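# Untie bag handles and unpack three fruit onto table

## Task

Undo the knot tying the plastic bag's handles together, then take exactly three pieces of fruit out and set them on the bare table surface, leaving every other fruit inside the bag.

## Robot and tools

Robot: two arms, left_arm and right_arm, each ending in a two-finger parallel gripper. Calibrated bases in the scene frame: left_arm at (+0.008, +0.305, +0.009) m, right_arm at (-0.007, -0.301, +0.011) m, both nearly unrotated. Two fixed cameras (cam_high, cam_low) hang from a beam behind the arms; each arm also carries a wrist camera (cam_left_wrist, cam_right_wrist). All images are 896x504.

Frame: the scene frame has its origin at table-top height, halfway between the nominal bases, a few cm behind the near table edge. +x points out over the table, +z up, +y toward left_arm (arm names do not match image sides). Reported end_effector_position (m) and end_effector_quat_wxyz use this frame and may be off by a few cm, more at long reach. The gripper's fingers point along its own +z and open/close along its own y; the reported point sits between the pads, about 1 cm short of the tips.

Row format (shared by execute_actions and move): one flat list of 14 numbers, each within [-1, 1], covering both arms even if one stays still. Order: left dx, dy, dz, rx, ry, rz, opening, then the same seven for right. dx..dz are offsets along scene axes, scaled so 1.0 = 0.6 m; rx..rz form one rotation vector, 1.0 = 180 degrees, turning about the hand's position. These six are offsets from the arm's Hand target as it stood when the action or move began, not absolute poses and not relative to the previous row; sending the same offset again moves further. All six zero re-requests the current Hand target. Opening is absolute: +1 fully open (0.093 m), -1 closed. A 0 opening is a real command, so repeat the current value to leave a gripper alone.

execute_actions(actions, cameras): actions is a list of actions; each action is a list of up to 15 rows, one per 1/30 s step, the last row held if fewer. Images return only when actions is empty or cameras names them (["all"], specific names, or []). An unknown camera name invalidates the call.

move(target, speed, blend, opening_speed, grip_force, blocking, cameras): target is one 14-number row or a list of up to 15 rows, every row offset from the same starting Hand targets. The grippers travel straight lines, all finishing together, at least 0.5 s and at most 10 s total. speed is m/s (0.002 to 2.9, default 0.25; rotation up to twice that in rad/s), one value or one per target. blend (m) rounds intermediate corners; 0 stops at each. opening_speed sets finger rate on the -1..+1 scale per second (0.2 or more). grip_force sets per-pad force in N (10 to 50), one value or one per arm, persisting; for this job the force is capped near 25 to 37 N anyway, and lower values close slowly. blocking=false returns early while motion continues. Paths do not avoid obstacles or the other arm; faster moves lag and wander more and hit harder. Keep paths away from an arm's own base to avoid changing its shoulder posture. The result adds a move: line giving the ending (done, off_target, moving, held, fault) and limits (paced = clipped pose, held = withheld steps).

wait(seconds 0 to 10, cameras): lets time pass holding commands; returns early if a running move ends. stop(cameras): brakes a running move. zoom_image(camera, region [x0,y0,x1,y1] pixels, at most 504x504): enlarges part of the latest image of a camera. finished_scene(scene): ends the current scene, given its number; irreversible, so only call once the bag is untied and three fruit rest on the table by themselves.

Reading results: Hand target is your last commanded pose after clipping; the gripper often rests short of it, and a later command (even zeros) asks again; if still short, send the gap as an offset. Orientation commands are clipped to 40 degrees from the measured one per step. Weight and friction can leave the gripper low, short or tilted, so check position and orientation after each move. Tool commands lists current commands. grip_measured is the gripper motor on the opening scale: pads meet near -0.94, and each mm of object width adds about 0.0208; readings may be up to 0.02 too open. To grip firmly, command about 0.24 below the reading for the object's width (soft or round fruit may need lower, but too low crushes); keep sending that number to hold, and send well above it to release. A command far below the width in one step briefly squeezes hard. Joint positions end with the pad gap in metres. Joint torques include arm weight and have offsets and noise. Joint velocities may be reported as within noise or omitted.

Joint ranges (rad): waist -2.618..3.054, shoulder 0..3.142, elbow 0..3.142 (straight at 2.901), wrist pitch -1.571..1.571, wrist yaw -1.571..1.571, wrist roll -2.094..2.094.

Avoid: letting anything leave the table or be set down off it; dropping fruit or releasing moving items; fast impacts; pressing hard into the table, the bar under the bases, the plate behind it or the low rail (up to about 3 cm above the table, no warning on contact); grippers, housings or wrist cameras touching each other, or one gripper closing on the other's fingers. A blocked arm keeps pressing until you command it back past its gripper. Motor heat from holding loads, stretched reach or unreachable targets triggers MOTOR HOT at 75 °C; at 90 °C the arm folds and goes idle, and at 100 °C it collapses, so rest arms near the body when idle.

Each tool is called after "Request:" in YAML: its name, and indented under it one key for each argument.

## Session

Scene 1 done. Now scene 2.

Request:
execute_actions:
  actions: []

Request:
zoom_image:
  camera: "cam_high"
  region: [370, 130, 570, 270]

Request:
zoom_image:
  camera: "cam_low"
  region: [230, 250, 430, 370]

Scene clock: 0.00 s.
left_arm: end_effector_position=(+0.3924, +0.3124, +0.1092) grip_measured=+1.000 end_effector_quat_wxyz=(+0.602, -0.060, +0.792, +0.085) | right_arm: end_effector_position=(+0.3640, -0.3472, +0.0680) grip_measured=+1.000 end_effector_quat_wxyz=(+0.533, +0.086, +0.839, -0.071)
Joint positions: left_arm=[-0.097 1.586 0.333 0.963 -0.318 -0.036 0.093] | right_arm=[-0.082 1.565 0.312 0.83 0.127 0.08 0.093]
Joint velocities: within noise
Joint torques (N m): no reading
Heat: left arm: 52 °C; right arm: 50 °C.
Hand target: left_arm +0.3927, +0.3126, +0.1088; +0.600, -0.060, +0.793, +0.085 | right_arm +0.3666, -0.3487, +0.0736; +0.540, +0.089, +0.834, -0.072
Tool commands: left_gripper/opening=+1.0 right_gripper/opening=+1.0
camera_calibration:
cam_left_wrist: T_world_to_cam=[[0.19088, -0.97943, -0.0654409, 0.237414], [-0.637994, -0.07312, -0.766562, 0.396576], [0.746008, 0.188072, -0.638827, -0.192742], [0, 0, 0, 1]] pos_world=[0.351483, 0.297778, 0.196407]
cam_right_wrist: T_world_to_cam=[[-0.216211, -0.975729, 0.034733, -0.262561], [-0.742061, 0.141106, -0.655313, 0.403444], [0.634507, -0.16746, -0.754558, -0.151922], [0, 0, 0, 1]] pos_world=[0.339007, -0.338558, 0.158867]

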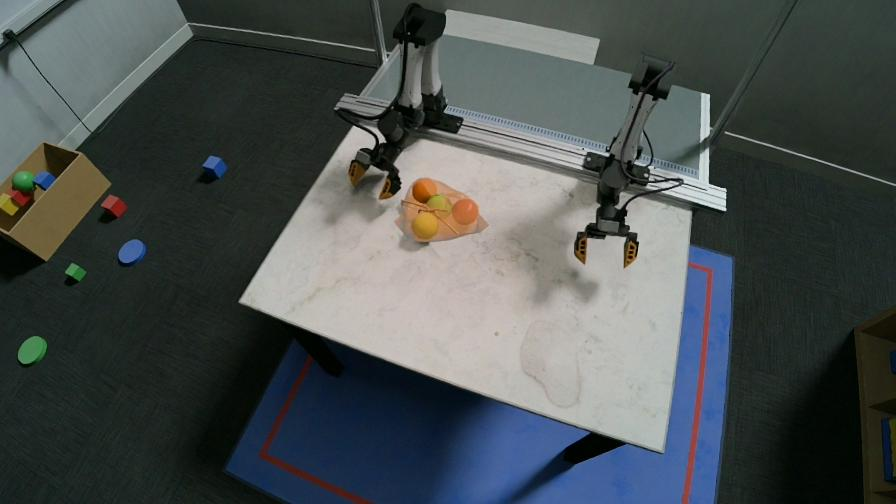

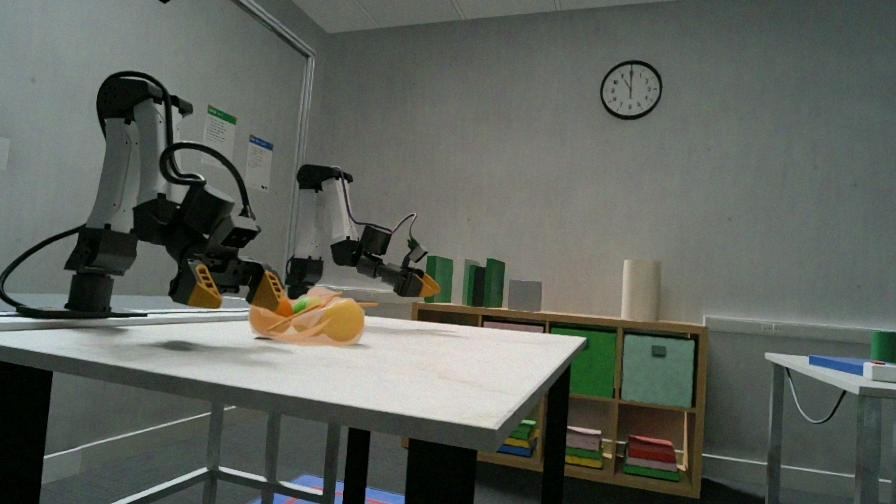

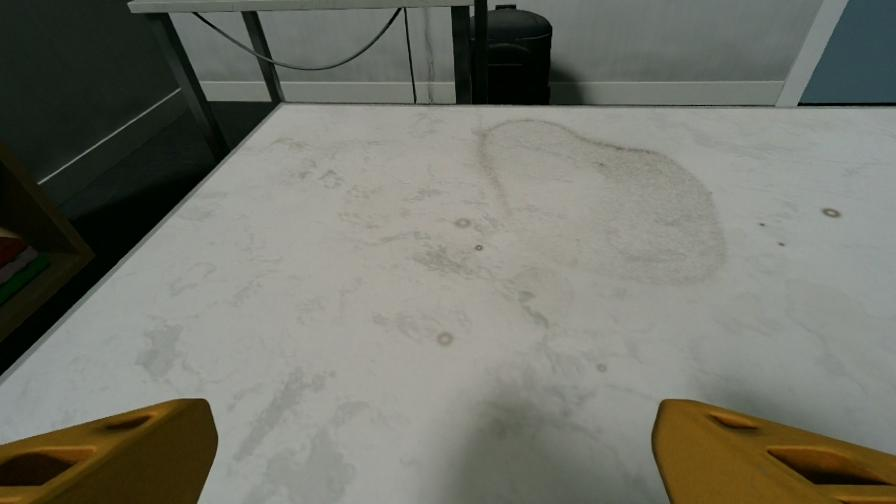

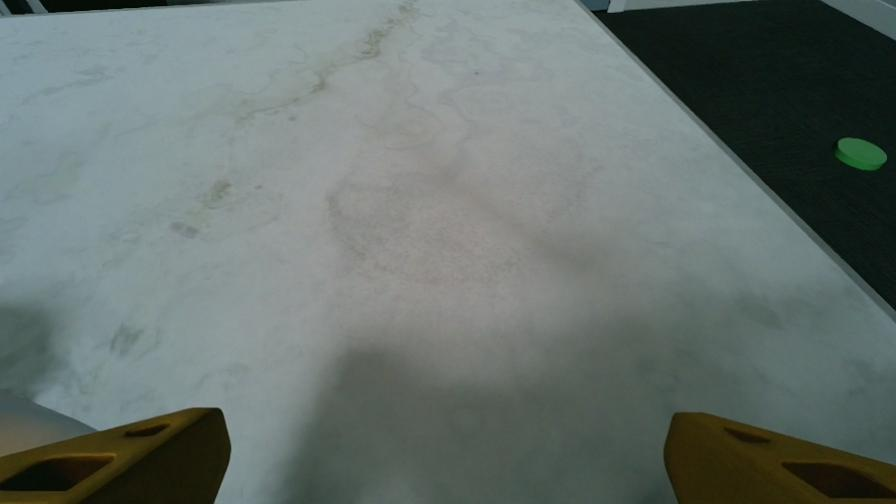

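Scaled by 2.520 from the camera's 896x504 image, which has a finer 1280x720 frame.

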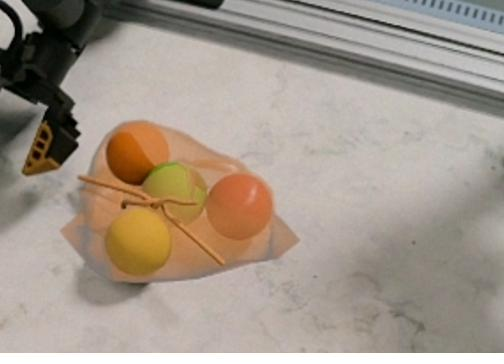

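Scaled by 2.520 from the camera's 896x504 image, which has a finer 1280x720 frame.

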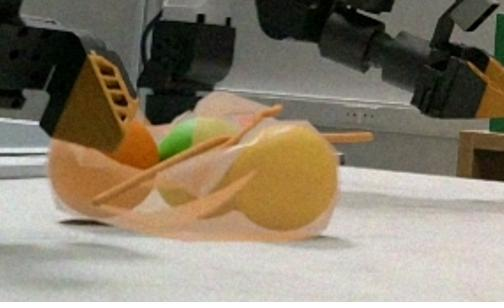

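Request:
move:
  target: [0,0,0,0,0,0,1,-0.228,0.3145,0.327,-0.0026,0.147,0.184,1]
  cameras: ["cam_right_wrist"]

Request:
zoom_image:
  camera: "cam_right_wrist"
  region: [280, 0, 680, 330]

Scene clock: 18.67 s.
left_arm: end_effector_position=(+0.3924, +0.3124, +0.1092) grip_measured=+1.000 end_effector_quat_wxyz=(+0.602, -0.060, +0.792, +0.085) | right_arm: end_effector_position=(+0.2299, -0.1596, +0.2604) grip_measured=+1.000 end_effector_quat_wxyz=(+0.330, -0.176, +0.925, +0.064)
Joint positions: left_arm=[-0.097 1.586 0.333 0.963 -0.318 -0.036 0.093] | right_arm=[0.583 0.997 1.198 -1.053 0.119 0.183 0.093]
Joint torques (N m): left_arm=[0.35 -5 5.71 2.37 -0.07 -0.03] | right_arm=[0.34 -1.36 12.22 1.73 0.23 0.09]
Heat: left arm: 51 °C; right arm: 52 °C.
Hand target: left_arm +0.3927, +0.3126, +0.1088; +0.600, -0.060, +0.793, +0.085 | right_arm +0.2298, -0.1600, +0.2698; +0.336, -0.171, +0.924, +0.062
Off the commanded pose: left_arm 0.001 m, 0 deg | right_arm 0.009 m, 1 deg.
move: done
camera_calibration:
cam_right_wrist: T_world_to_cam=[[0.373592, -0.927585, 0.00390631, -0.235079], [-0.894638, -0.361429, -0.262662, 0.256151], [0.245053, 0.0946337, -0.96488, 0.295907], [0, 0, 0, 1]] pos_world=[0.244474, -0.153478, 0.353714]
Images, in order (width x height): cam_right_wrist 896x504.

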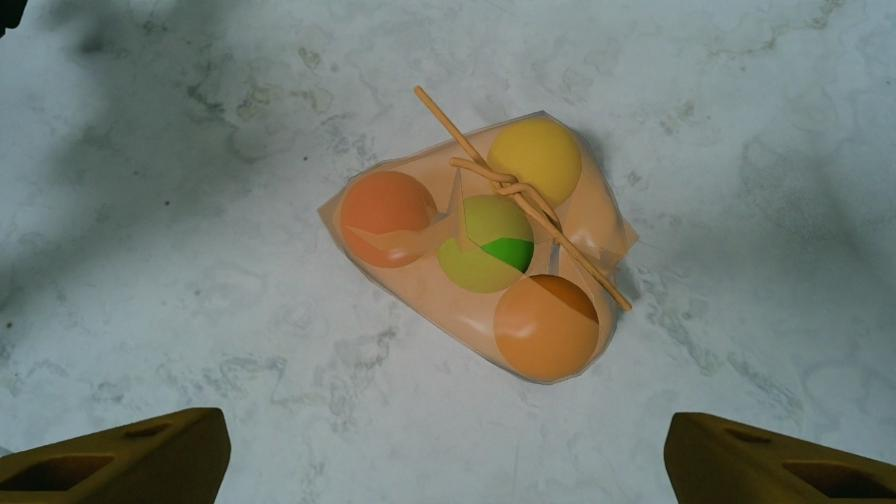

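Scaled by 1.260 from the camera's 896x504 image, which has a finer 1280x720 frame.

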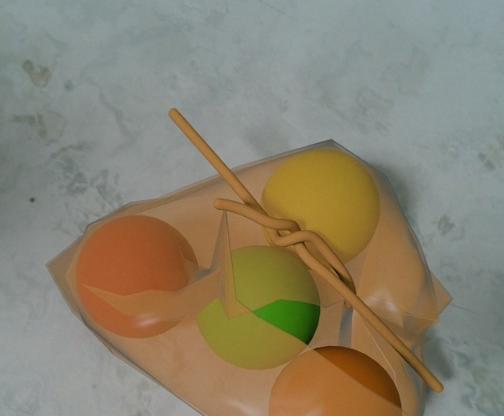

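Request:
zoom_image:
  camera: "cam_right_wrist"
  region: [430, 130, 590, 270]

Scaled by 3.150 from the camera's 896x504 image, which has a finer 1280x720 frame.

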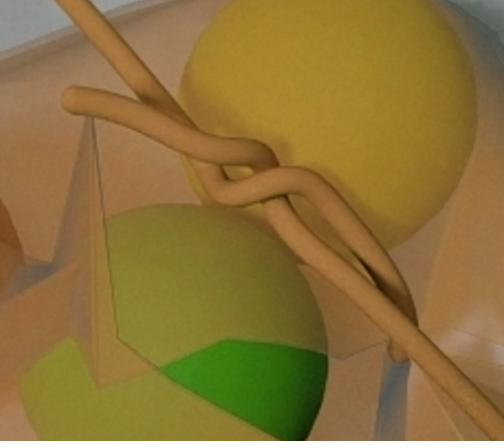

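Request:
move:
  target: [0,0,0,0,0,0,1,0.2287,-0.0167,-0.117,-0.1384,0.1775,0.1811,0]
  cameras: ["cam_right_wrist"]

Request:
zoom_image:
  camera: "cam_right_wrist"
  region: [280, 100, 680, 430]

Scene clock: 88.37 s.
left_arm: end_effector_position=(+0.3924, +0.3124, +0.1092) grip_measured=+1.000 end_effector_quat_wxyz=(+0.602, -0.060, +0.792, +0.085) | right_arm: end_effector_position=(+0.3643, -0.1641, +0.1947) grip_measured=+0.002 end_effector_quat_wxyz=(+0.036, -0.462, +0.886, +0.002)
Joint positions: left_arm=[-0.097 1.586 0.333 0.963 -0.318 -0.036 0.093] | right_arm=[0.309 1.974 2.071 -1.559 -0.049 -0.642 0.045]
Joint torques (N m): left_arm=[0.34 -5.04 5.74 2.37 -0.06 -0.03] | right_arm=[-1.07 -8.64 11.08 0.43 0.11 -0.11]
Heat: left arm: 50 °C; right arm: 64 °C.
Hand target: left_arm +0.3927, +0.3126, +0.1088; +0.600, -0.060, +0.793, +0.085 | right_arm +0.3669, -0.1701, +0.1996; +0.000, -0.462, +0.887, +0.000
Off the commanded pose: left_arm 0.001 m, 0 deg | right_arm 0.008 m, 4 deg.
joint sent to its limit (right arm) — joint 4 (wrist pitch), lower limit. The joint targets are off in orientation, not in position.
move: off_target (right_arm)
camera_calibration:
cam_right_wrist: T_world_to_cam=[[0.824758, -0.564684, 0.0301113, -0.399114], [-0.538547, -0.768114, 0.346364, 0.0425101], [-0.172457, -0.301882, -0.937617, 0.281821], [0, 0, 0, 1]] pos_world=[0.400668, -0.107644, 0.261534]
Images, in order (width x height): cam_right_wrist 896x504.

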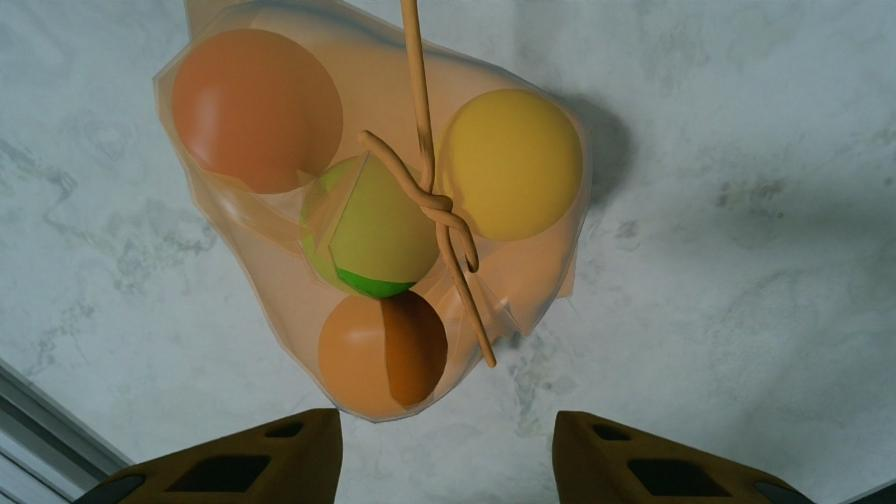

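Scaled by 1.260 from the camera's 896x504 image, which has a finer 1280x720 frame.

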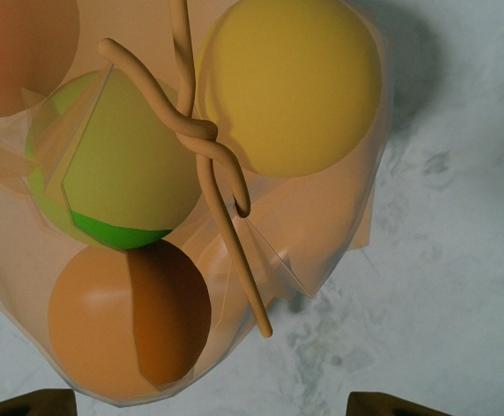

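Request:
zoom_image:
  camera: "cam_right_wrist"
  region: [340, 110, 520, 290]

Scaled by 2.800 from the camera's 896x504 image, which has a finer 1280x720 frame.

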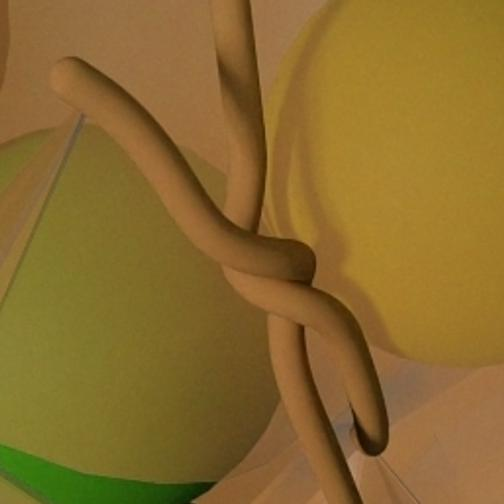

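Request:
move:
  target:
    - [-0.1045,-0.321,0.185,0.139,0.185,-0.230,0,-0.178,-0.217,0.033,0,0,0,0]
    - [-0.03,-0.696,0.152,0.2782,0.37,-0.4606,0,-0.178,-0.217,0.033,0,0,0,0]
  blend: [0.05,0]
  cameras: ["cam_left_wrist","cam_high"]

Request:
zoom_image:
  camera: "cam_left_wrist"
  region: [300, 60, 600, 330]

Scene clock: 148.80 s.
left_arm: end_effector_position=(+0.3721, -0.0991, +0.2034) grip_measured=+0.002 end_effector_quat_wxyz=(+0.220, +0.686, +0.694, -0.008) | right_arm: end_effector_position=(+0.2699, -0.2973, +0.2154) grip_measured=+0.002 end_effector_quat_wxyz=(+0.022, -0.463, +0.886, -0.010)
Joint positions: left_arm=[-0.813 2.493 2.844 -1.477 0.003 0.723 0.045] | right_arm=[-0.057 1.545 1.609 -1.563 -0.049 -1.01 0.045]
Joint torques (N m): left_arm=[0.21 -9.51 7.87 1.47 0.14 0.03] | right_arm=[-1.1 -8.17 6.5 0.39 -0.04 -0.08]
Heat: left arm: 49 °C; right arm: 60 °C.
Hand target: left_arm +0.3747, -0.1050, +0.2001; +0.000, +0.707, +0.707, +0.001 | right_arm +0.2602, -0.3003, +0.2194; +0.000, -0.462, +0.887, +0.000
Off the commanded pose: left_arm 0.007 m, 25 deg | right_arm 0.011 m, 3 deg.
elbow stopped short (left arm): the move would have taken joint 3 (elbow) straighter than the controller allows.
joint sent to its limit (right arm) — joint 4 (wrist pitch), lower limit. The joint targets still meet the commanded pose.
move: off_target (left_arm, right_arm)
camera_calibration:
cam_left_wrist: T_world_to_cam=[[-0.956247, -0.0530408, -0.287711, 0.408268], [-0.0822573, 0.992501, 0.0904217, 0.15028], [0.280757, 0.110132, -0.953439, 0.189347], [0, 0, 0, 1]] pos_world=[0.349606, -0.148352, 0.284406]
Images, in order (width x height): cam_high 896x504, cam_left_wrist 896x504.

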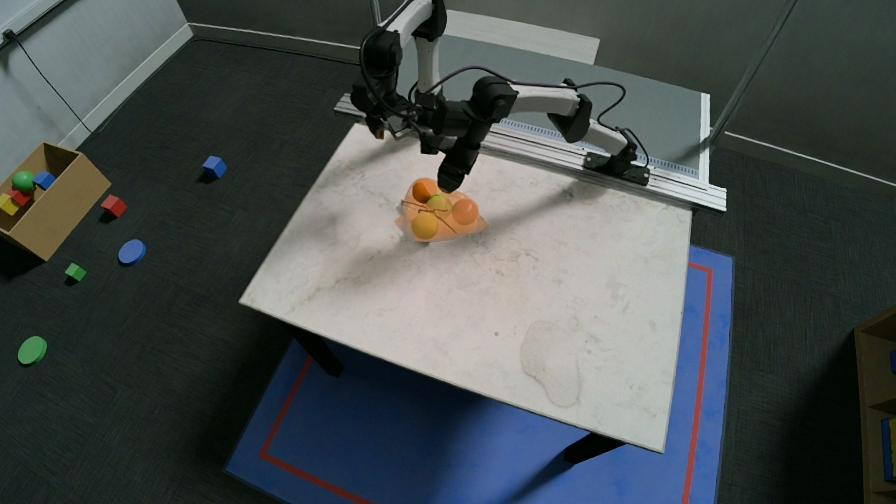

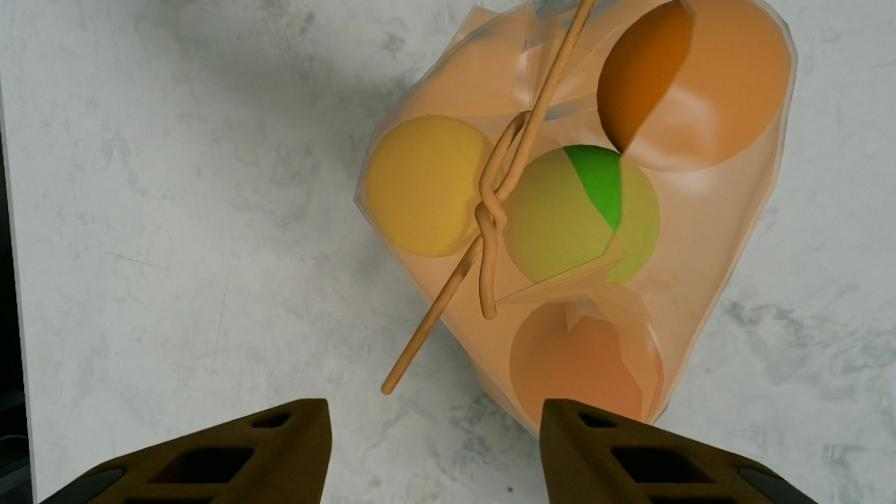

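Scaled by 1.680 from the camera's 896x504 image, which has a finer 1280x720 frame.

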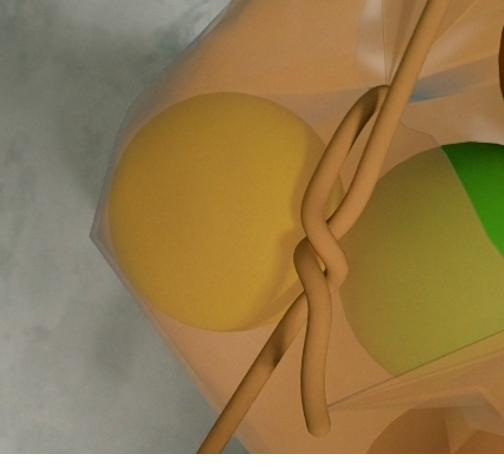

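Request:
move:
  target: [0.0205,-0.0117,-0.133,0,0,0,-0.4,0,0,0,0,0,0,0]
  speed: 0.15
  cameras: ["cam_left_wrist","cam_low"]

Scene clock: 165.23 s.
left_arm: end_effector_position=(+0.3820, -0.1087, +0.1246) grip_measured=-0.398 end_effector_quat_wxyz=(+0.161, +0.696, +0.700, -0.004) | right_arm: end_effector_position=(+0.2699, -0.2973, +0.2154) grip_measured=+0.002 end_effector_quat_wxyz=(+0.022, -0.463, +0.886, -0.010)
Joint positions: left_arm=[-0.813 2.647 2.844 -1.444 0.003 0.731 0.026] | right_arm=[-0.057 1.545 1.609 -1.563 -0.049 -1.01 0.045]
Joint torques (N m): left_arm=[0.72 -10.26 8.05 1.29 0.14 0.05] | right_arm=[-0.99 -8.21 6.37 0.38 -0.04 -0.06]
Heat: left arm: 56 °C; right arm: 57 °C.
Hand target: left_arm +0.3870, -0.1120, +0.1203; +0.000, +0.707, +0.707, +0.001 | right_arm +0.2602, -0.3003, +0.2194; +0.000, -0.462, +0.887, +0.000
Off the commanded pose: left_arm 0.007 m, 19 deg | right_arm 0.011 m, 3 deg.
elbow stopped short (left arm): the move would have taken joint 3 (elbow) straighter than the controller allows.
joint sent to its limit (right arm) — joint 4 (wrist pitch), lower limit. The joint targets still meet the commanded pose.
move: off_target (left_arm, right_arm)
camera_calibration:
cam_left_wrist: T_world_to_cam=[[-0.976461, -0.0240942, -0.214343, 0.396308], [-0.0651143, 0.980306, 0.186439, 0.147936], [0.20563, 0.196007, -0.9588, 0.151173], [0, 0, 0, 1]] pos_world=[0.365527, -0.165105, 0.20231]
Images, in order (width x height): cam_low 896x504, cam_left_wrist 896x504.

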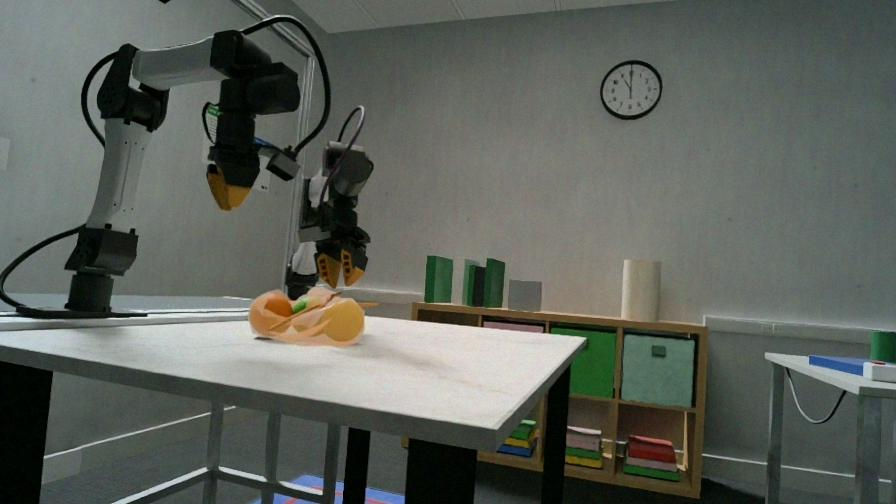

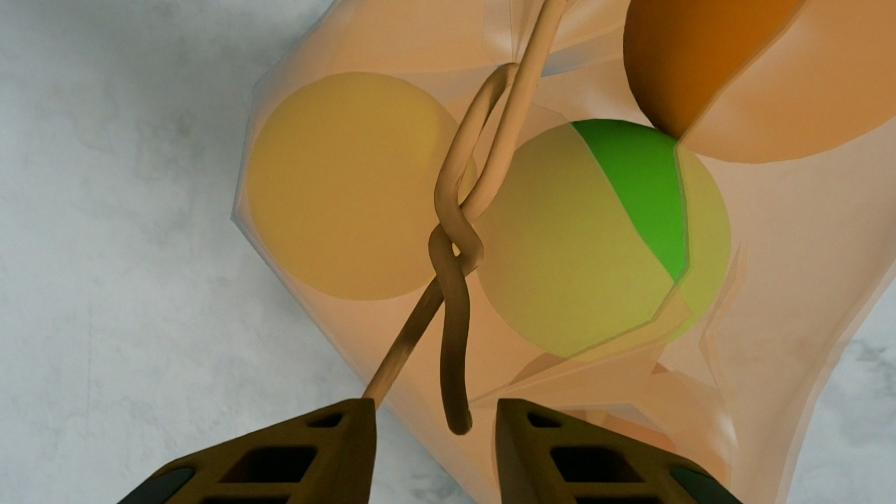

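Request:
move:
  target: [0.0017,-0.0133,-0.0383,0,0,0,-0.4,0,0,0,0,0,0,0]
  speed: 0.08
  cameras: ["cam_left_wrist"]

Scene clock: 188.23 s.
left_arm: end_effector_position=(+0.3867, -0.1135, +0.1036) grip_measured=-0.398 end_effector_quat_wxyz=(+0.155, +0.697, +0.700, -0.004) | right_arm: end_effector_position=(+0.2699, -0.2973, +0.2154) grip_measured=+0.002 end_effector_quat_wxyz=(+0.022, -0.463, +0.886, -0.010)
Joint positions: left_arm=[-0.813 2.69 2.844 -1.413 0.003 0.731 0.026] | right_arm=[-0.057 1.545 1.609 -1.563 -0.049 -1.01 0.045]
Joint torques (N m): left_arm=[-0.12 -10.18 7.98 1.21 0.11 -0.04] | right_arm=[-0.96 -8.21 6.43 0.42 -0.03 -0.06]
Heat: left arm: 58 °C; right arm: 55 °C.
Hand target: left_arm +0.3881, -0.1200, +0.0974; +0.000, +0.707, +0.707, +0.001 | right_arm +0.2602, -0.3003, +0.2194; +0.000, -0.462, +0.887, +0.000
Off the commanded pose: left_arm 0.009 m, 18 deg | right_arm 0.011 m, 3 deg.
elbow stopped short (left arm): the move would have taken joint 3 (elbow) straighter than the controller allows.
joint sent to its limit (right arm) — joint 4 (wrist pitch), lower limit. The joint targets still meet the commanded pose.
move: off_target (left_arm, right_arm)
camera_calibration:
cam_left_wrist: T_world_to_cam=[[-0.978184, -0.0223421, -0.206537, 0.396311], [-0.0637003, 0.978565, 0.195837, 0.155168], [0.197734, 0.204721, -0.95864, 0.135027], [0, 0, 0, 1]] pos_world=[0.37085, -0.170631, 0.180908]
Images, in order (width x height): cam_left_wrist 896x504.

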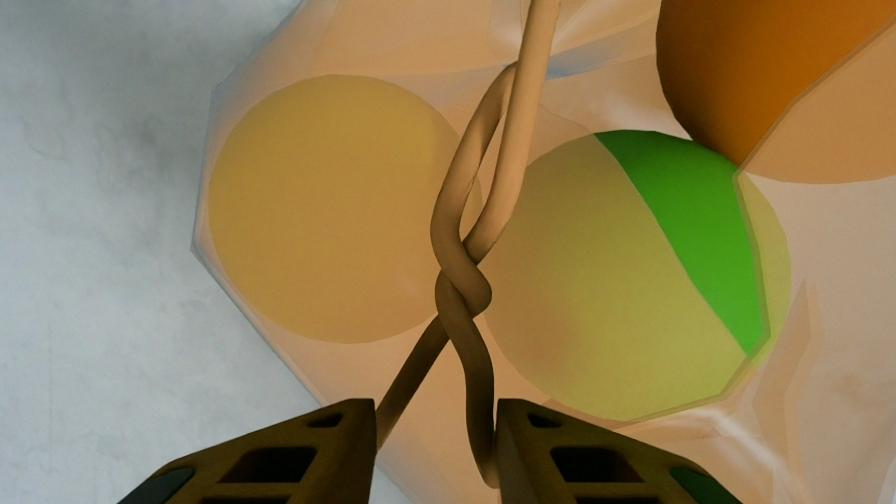

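Request:
move:
  target: [-0.012,0,0.0,0,0,0,-0.45,0,0,0,0,0,0,0]
  speed: 0.05
  cameras: ["cam_left_wrist"]

Scene clock: 219.57 s.
left_arm: end_effector_position=(+0.3826, -0.1176, +0.1036) grip_measured=-0.448 end_effector_quat_wxyz=(+0.155, +0.700, +0.697, -0.004) | right_arm: end_effector_position=(+0.2699, -0.2973, +0.2154) grip_measured=+0.002 end_effector_quat_wxyz=(+0.022, -0.463, +0.886, -0.010)
Joint positions: left_arm=[-0.823 2.69 2.844 -1.412 0.003 0.731 0.024] | right_arm=[-0.057 1.545 1.609 -1.563 -0.049 -1.01 0.045]
Joint torques (N m): left_arm=[-0.05 -10.48 8.17 1.04 0.1 -0.12] | right_arm=[-1.03 -8.2 6.45 0.38 -0.01 -0.07]
Heat: left arm: 65 °C; right arm: 53 °C.
Hand target: left_arm +0.3809, -0.1199, +0.0974; +0.000, +0.707, +0.707, +0.001 | right_arm +0.2602, -0.3003, +0.2194; +0.000, -0.462, +0.887, +0.000
Off the commanded pose: left_arm 0.007 m, 18 deg | right_arm 0.011 m, 3 deg.
elbow stopped short (left arm): the move would have taken joint 3 (elbow) straighter than the controller allows.
joint sent to its limit (right arm) — joint 4 (wrist pitch), lower limit. The joint targets still meet the commanded pose.
move: off_target (left_arm, right_arm)
camera_calibration:
cam_left_wrist: T_world_to_cam=[[-0.978173, -0.0125482, -0.207415, 0.393504], [-0.0538448, 0.979387, 0.194682, 0.155402], [0.200696, 0.201601, -0.958686, 0.135231], [0, 0, 0, 1]] pos_world=[0.366142, -0.174524, 0.181008]
Images, in order (width x height): cam_left_wrist 896x504.

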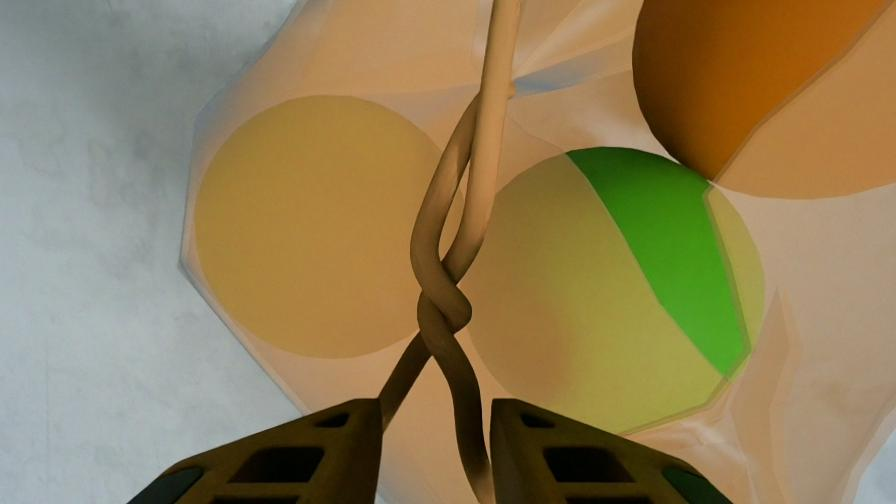

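Request:
move:
  target: [-0.012,0.01,0.0,0,0,0,-0.45,0,0,0,0,0,0,0]
  speed: 0.05
  cameras: ["cam_left_wrist"]

Scene clock: 235.20 s.
left_arm: end_effector_position=(+0.3767, -0.1132, +0.1014) grip_measured=-0.448 end_effector_quat_wxyz=(+0.140, +0.702, +0.698, -0.004) | right_arm: end_effector_position=(+0.2699, -0.2973, +0.2154) grip_measured=+0.002 end_effector_quat_wxyz=(+0.022, -0.463, +0.886, -0.010)
Joint positions: left_arm=[-0.825 2.69 2.844 -1.443 0.003 0.729 0.024] | right_arm=[-0.057 1.545 1.609 -1.563 -0.049 -1.01 0.045]
Joint torques (N m): left_arm=[0.02 -10.85 8.05 0.9 0.1 -0.13] | right_arm=[-1.06 -8.2 6.49 0.43 -0.02 -0.1]
Heat: left arm: 67 °C; right arm: 53 °C.
Hand target: left_arm +0.3737, -0.1140, +0.0974; +0.000, +0.707, +0.707, +0.001 | right_arm +0.2602, -0.3003, +0.2194; +0.000, -0.462, +0.887, +0.000
Off the commanded pose: left_arm 0.005 m, 16 deg | right_arm 0.011 m, 3 deg.
elbow stopped short (left arm): the move would have taken joint 3 (elbow) straighter than the controller allows.
joint sent to its limit (right arm) — joint 4 (wrist pitch), lower limit. The joint targets still meet the commanded pose.
move: off_target (left_arm, right_arm)
camera_calibration:
cam_left_wrist: T_world_to_cam=[[-0.982322, -0.00672956, -0.18708, 0.387511], [-0.0482791, 0.974654, 0.218445, 0.146062], [0.180868, 0.223615, -0.957749, 0.143266], [0, 0, 0, 1]] pos_world=[0.3618, -0.171789, 0.177802]
Images, in order (width x height): cam_left_wrist 896x504.

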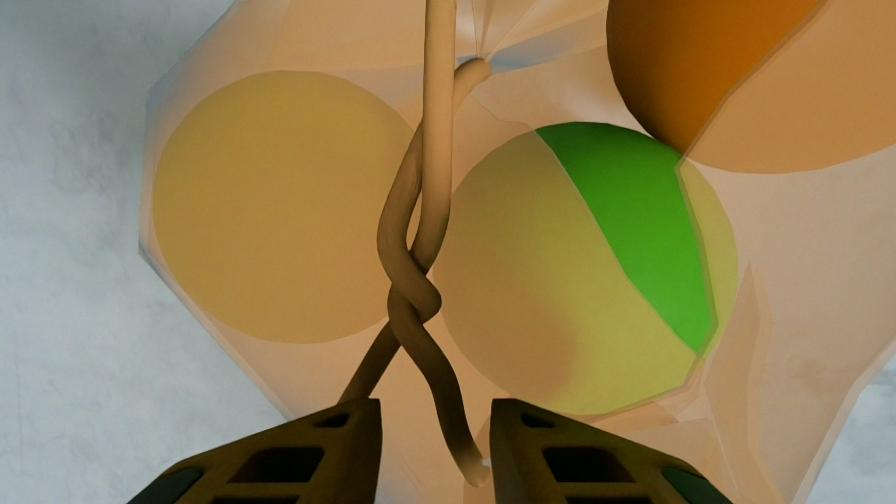

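Request:
move:
  target: [0,0,0.0,0,0,0,-1,0,0,0,0,0,0,0]
  opening_speed: 0.4
  cameras: ["cam_left_wrist"]

Scene clock: 244.73 s.
left_arm: end_effector_position=(+0.3766, -0.1131, +0.1013) grip_measured=-0.979 end_effector_quat_wxyz=(+0.140, +0.702, +0.698, -0.004) | right_arm: end_effector_position=(+0.2699, -0.2973, +0.2154) grip_measured=+0.002 end_effector_quat_wxyz=(+0.022, -0.463, +0.886, -0.010)
Joint positions: left_arm=[-0.825 2.69 2.844 -1.444 0.003 0.729 0] | right_arm=[-0.057 1.545 1.609 -1.563 -0.049 -1.01 0.045]
Joint torques (N m): left_arm=[-0.03 -10.81 8.06 0.89 0.1 -0.11] | right_arm=[-1.06 -8.27 6.43 0.4 -0.02 -0.11]
Heat: left arm: 68 °C; right arm: 52 °C.
Hand target: left_arm +0.3737, -0.1140, +0.0974; +0.000, +0.707, +0.707, +0.001 | right_arm +0.2602, -0.3003, +0.2194; +0.000, -0.462, +0.887, +0.000
Off the commanded pose: left_arm 0.005 m, 16 deg | right_arm 0.011 m, 3 deg.
elbow stopped short (left arm): the move would have taken joint 3 (elbow) straighter than the controller allows.
joint sent to its limit (right arm) — joint 4 (wrist pitch), lower limit. The joint targets still meet the commanded pose.
move: off_target (left_arm, right_arm)
camera_calibration:
cam_left_wrist: T_world_to_cam=[[-0.982435, -0.0070725, -0.186469, 0.387271], [-0.0485654, 0.974536, 0.21891, 0.145984], [0.180173, 0.224121, -0.957762, 0.143507], [0, 0, 0, 1]] pos_world=[0.361702, -0.17169, 0.177702]
Images, in order (width x height): cam_left_wrist 896x504.

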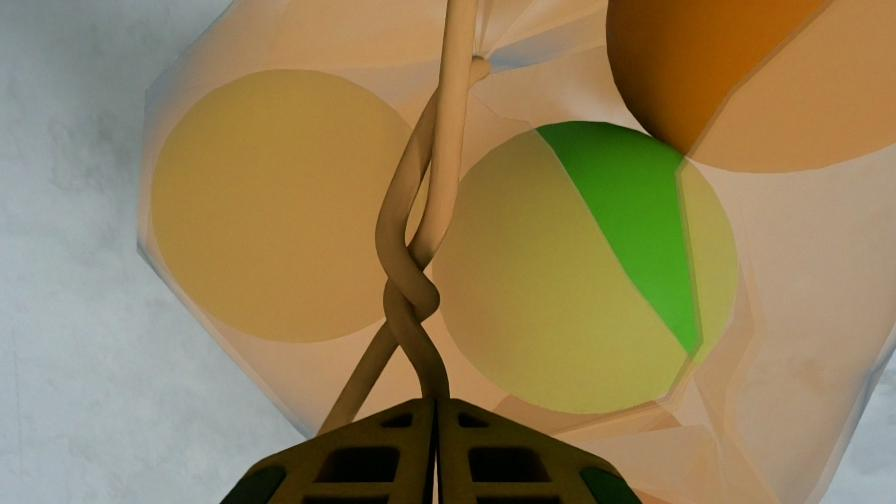

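Request:
move:
  target:
    - [0,0,0.0,0,0,0,-0.45,0,0,0,0,0,0,0]
    - [-0.004,0,-0.016,0,0,0,-0.45,0,0,0,0,0,0,0]
  speed: 0.05
  cameras: ["cam_left_wrist"]

Scene clock: 261.20 s.
left_arm: end_effector_position=(+0.3749, -0.1131, +0.0984) grip_measured=-0.452 end_effector_quat_wxyz=(+0.135, +0.702, +0.699, -0.004) | right_arm: end_effector_position=(+0.2699, -0.2973, +0.2154) grip_measured=+0.002 end_effector_quat_wxyz=(+0.022, -0.463, +0.886, -0.010)
Joint positions: left_arm=[-0.828 2.695 2.844 -1.448 0.003 0.726 0.024] | right_arm=[-0.057 1.545 1.609 -1.563 -0.049 -1.01 0.045]
Joint torques (N m): left_arm=[-0.13 -9.87 8.06 0.87 0.1 -0.12] | right_arm=[-1.09 -8.18 6.5 0.41 -0.02 -0.08]
Heat: left arm: 70 °C; right arm: 52 °C.
Hand target: left_arm +0.3713, -0.1140, +0.0877; +0.000, +0.707, +0.707, +0.001 | right_arm +0.2602, -0.3003, +0.2194; +0.000, -0.462, +0.887, +0.000
Off the commanded pose: left_arm 0.011 m, 16 deg | right_arm 0.011 m, 3 deg.
elbow stopped short (left arm): the move would have taken joint 3 (elbow) straighter than the controller allows.
joint sent to its limit (right arm) — joint 4 (wrist pitch), lower limit. The joint targets still meet the commanded pose.
move: off_target (left_arm, right_arm)
camera_calibration:
cam_left_wrist: T_world_to_cam=[[-0.983663, -0.00659902, -0.179901, 0.384986], [-0.0477558, 0.973089, 0.225425, 0.145459], [0.173572, 0.230334, -0.957507, 0.144157], [0, 0, 0, 1]] pos_world=[0.360621, -0.172208, 0.1745]
Images, in order (width x height): cam_left_wrist 896x504.

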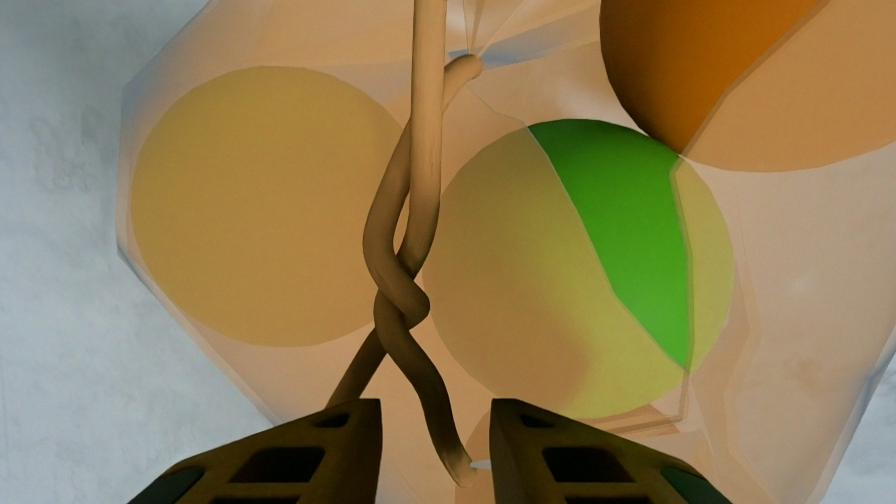

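Request:
move:
  target:
    - [-0.003,0.003,-0.014,0,0,0,-0.45,0,0,0,0,0,0,0]
  speed: 0.05
  cameras: ["cam_left_wrist"]

Scene clock: 272.90 s.
left_arm: end_effector_position=(+0.3743, -0.1123, +0.0928) grip_measured=-0.452 end_effector_quat_wxyz=(+0.128, +0.703, +0.700, -0.003) | right_arm: end_effector_position=(+0.2699, -0.2973, +0.2154) grip_measured=+0.002 end_effector_quat_wxyz=(+0.022, -0.463, +0.886, -0.010)
Joint positions: left_arm=[-0.828 2.707 2.848 -1.453 0.003 0.726 0.024] | right_arm=[-0.057 1.545 1.609 -1.563 -0.049 -1.01 0.045]
Joint torques (N m): left_arm=[-0.28 -9.73 7.69 0.83 0.12 -0.11] | right_arm=[-0.85 -8.23 6.46 0.43 -0.02 -0.06]
Heat: left arm: 70 °C; right arm: 52 °C.
Hand target: left_arm +0.3695, -0.1122, +0.0793; +0.000, +0.707, +0.707, +0.001 | right_arm +0.2602, -0.3003, +0.2194; +0.000, -0.462, +0.887, +0.000
Off the commanded pose: left_arm 0.014 m, 15 deg | right_arm 0.011 m, 3 deg.
elbow stopped short (left arm): the move would have taken joint 3 (elbow) straighter than the controller allows.
joint sent to its limit (right arm) — joint 4 (wrist pitch), lower limit. The joint targets still meet the commanded pose.
move: off_target (left_arm, right_arm)
camera_calibration:
cam_left_wrist: T_world_to_cam=[[-0.985213, -0.00539168, -0.171247, 0.383321], [-0.0462508, 0.970767, 0.235524, 0.144225], [0.164971, 0.239962, -0.956662, 0.142916], [0, 0, 0, 1]] pos_world=[0.360747, -0.172236, 0.168396]
Images, in order (width x height): cam_left_wrist 896x504.

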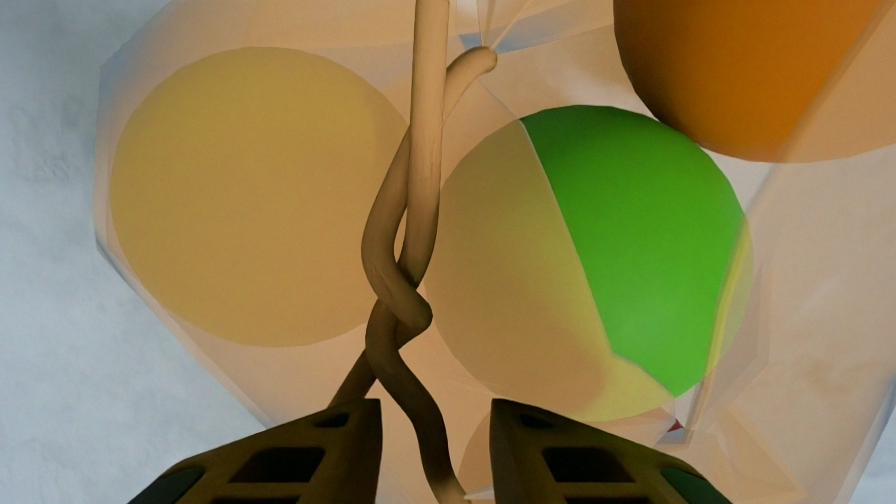

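Request:
move:
  target: [0,0,0.0,0,0,0,-1,0,0,0,0,0,0,0]
  opening_speed: 0.4
  cameras: ["cam_left_wrist"]

Scene clock: 280.20 s.
left_arm: end_effector_position=(+0.3732, -0.1116, +0.0910) grip_measured=-0.902 end_effector_quat_wxyz=(+0.125, +0.703, +0.700, -0.003) | right_arm: end_effector_position=(+0.2699, -0.2973, +0.2154) grip_measured=+0.002 end_effector_quat_wxyz=(+0.022, -0.463, +0.886, -0.010)
Joint positions: left_arm=[-0.829 2.71 2.848 -1.458 0.003 0.725 0.002] | right_arm=[-0.057 1.545 1.609 -1.563 -0.049 -1.01 0.045]
Joint torques (N m): left_arm=[-0.13 -9.89 7.68 0.84 0.12 -0.12] | right_arm=[-1.18 -8.13 6.54 0.4 0.01 -0.1]
Heat: left arm: 69 °C; right arm: 52 °C.
Hand target: left_arm +0.3694, -0.1121, +0.0793; +0.000, +0.707, +0.707, +0.001 | right_arm +0.2602, -0.3003, +0.2194; +0.000, -0.462, +0.887, +0.000
Off the commanded pose: left_arm 0.012 m, 14 deg | right_arm 0.011 m, 3 deg.
elbow stopped short (left arm): the move would have taken joint 3 (elbow) straighter than the controller allows.
joint sent to its limit (right arm) — joint 4 (wrist pitch), lower limit. The joint targets still meet the commanded pose.
move: off_target (left_arm, right_arm)
camera_calibration:
cam_left_wrist: T_world_to_cam=[[-0.98608, -0.00410584, -0.166219, 0.381902], [-0.0446914, 0.96945, 0.241182, 0.142655], [0.160151, 0.245253, -0.956139, 0.14362], [0, 0, 0, 1]] pos_world=[0.359961, -0.171952, 0.166394]
Images, in order (width x height): cam_left_wrist 896x504.

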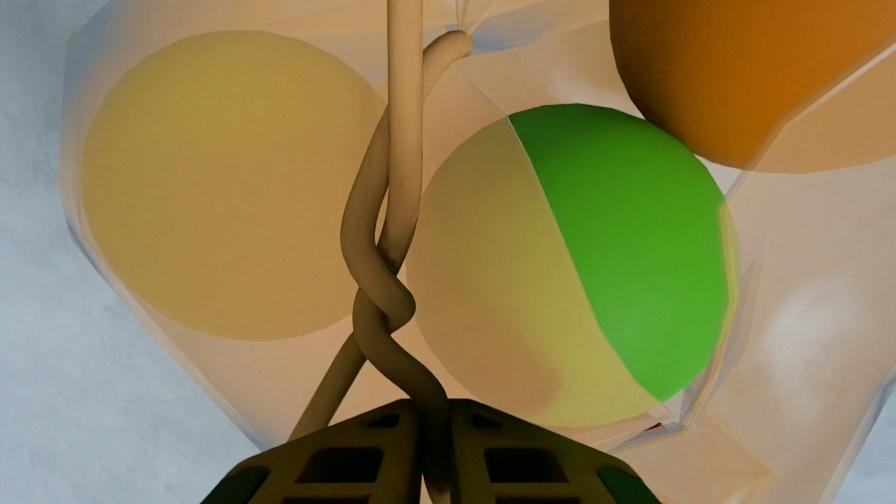

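Request:
move:
  target:
    - [-0.02,0,0.05,0,0,0,-1,0,0,0,0,0,0,0]
    - [-0.06,-0.005,0.17,0,0,0,-1,0,0,0,0,0,0,0]
  speed: 0.06
  blend: 0.01
  cameras: ["cam_left_wrist","cam_low","cam_high"]

Request:
zoom_image:
  camera: "cam_low"
  region: [230, 210, 430, 360]

Scene clock: 299.63 s.
left_arm: end_effector_position=(+0.3379, -0.1167, +0.1604) grip_measured=-0.902 end_effector_quat_wxyz=(+0.156, +0.701, +0.696, -0.014) | right_arm: end_effector_position=(+0.2699, -0.2973, +0.2154) grip_measured=+0.002 end_effector_quat_wxyz=(+0.022, -0.463, +0.886, -0.010)
Joint positions: left_arm=[-0.883 2.567 2.848 -1.536 0.003 0.673 0.002] | right_arm=[-0.057 1.545 1.609 -1.563 -0.049 -1.01 0.045]
Joint torques (N m): left_arm=[0.06 -13.98 7.49 0.95 0.11 -0.15] | right_arm=[-1.14 -8.01 6.48 0.41 -0.01 -0.11]
Heat: left arm: 68 °C; right arm: 51 °C.
Hand target: left_arm +0.3335, -0.1151, +0.1813; +0.000, +0.707, +0.707, +0.001 | right_arm +0.2602, -0.3003, +0.2194; +0.000, -0.462, +0.887, +0.000
Off the commanded pose: left_arm 0.021 m, 18 deg | right_arm 0.011 m, 3 deg.
elbow stopped short (left arm): the move would have taken joint 3 (elbow) straighter than the controller allows.
joint sent to its limit (left arm) — joint 4 (wrist pitch), lower limit. The joint targets are off in orientation, not in position.
joint sent to its limit (right arm) — joint 4 (wrist pitch), lower limit. The joint targets still meet the commanded pose.
move: off_target (left_arm, right_arm)
camera_calibration:
cam_left_wrist: T_world_to_cam=[[-0.980693, -0.00978534, -0.195309, 0.360791], [-0.0461747, 0.982093, 0.18265, 0.140667], [0.190024, 0.188141, -0.963584, 0.201275], [0, 0, 0, 1]] pos_world=[0.322074, -0.172486, 0.238719]
Images, in order (width x height): cam_high 896x504, cam_low 896x504, cam_left_wrist 896x504.

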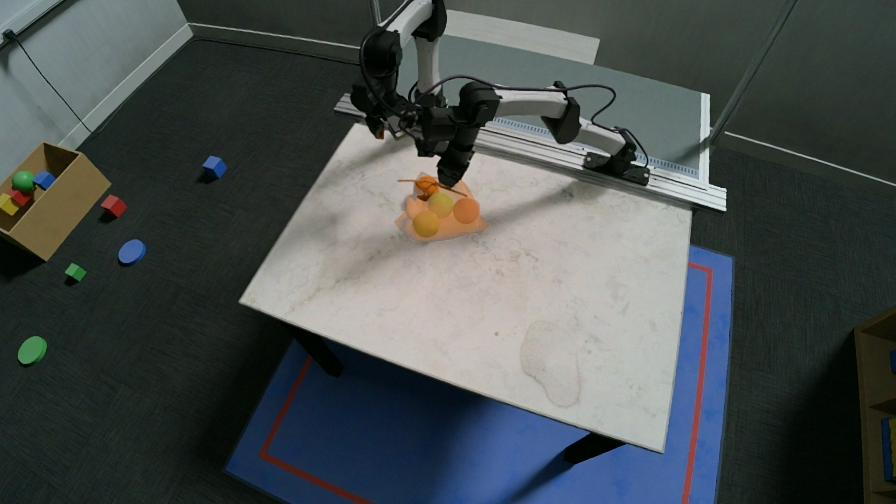

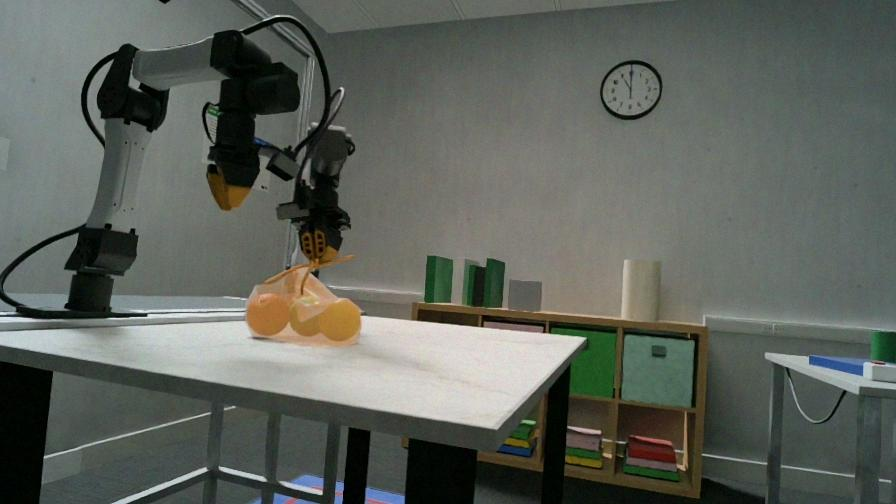

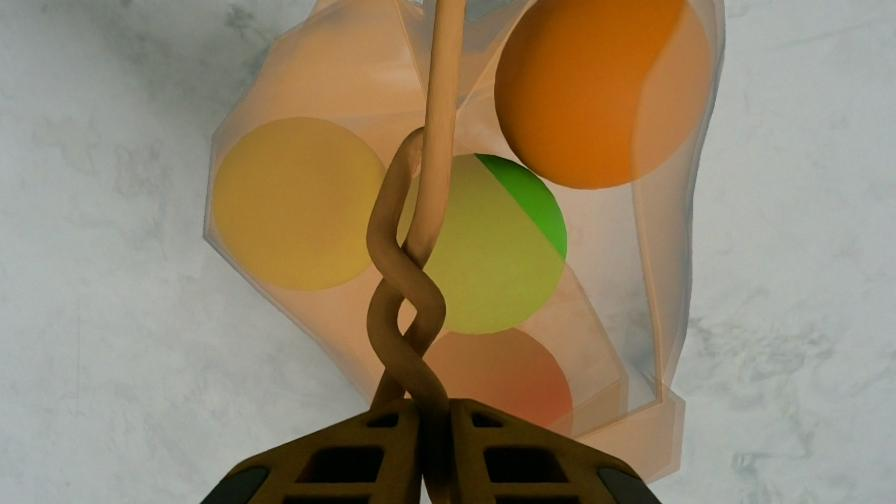

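Scaled by 2.520 from the camera's 896x504 image, which has a finer 1280x720 frame.

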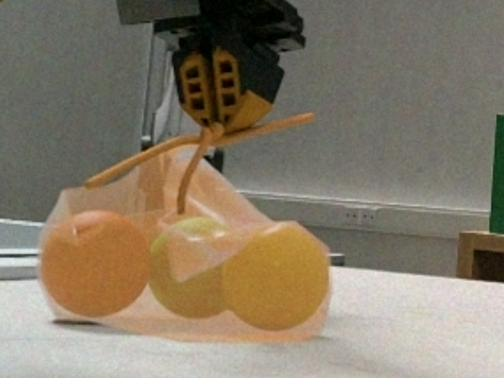

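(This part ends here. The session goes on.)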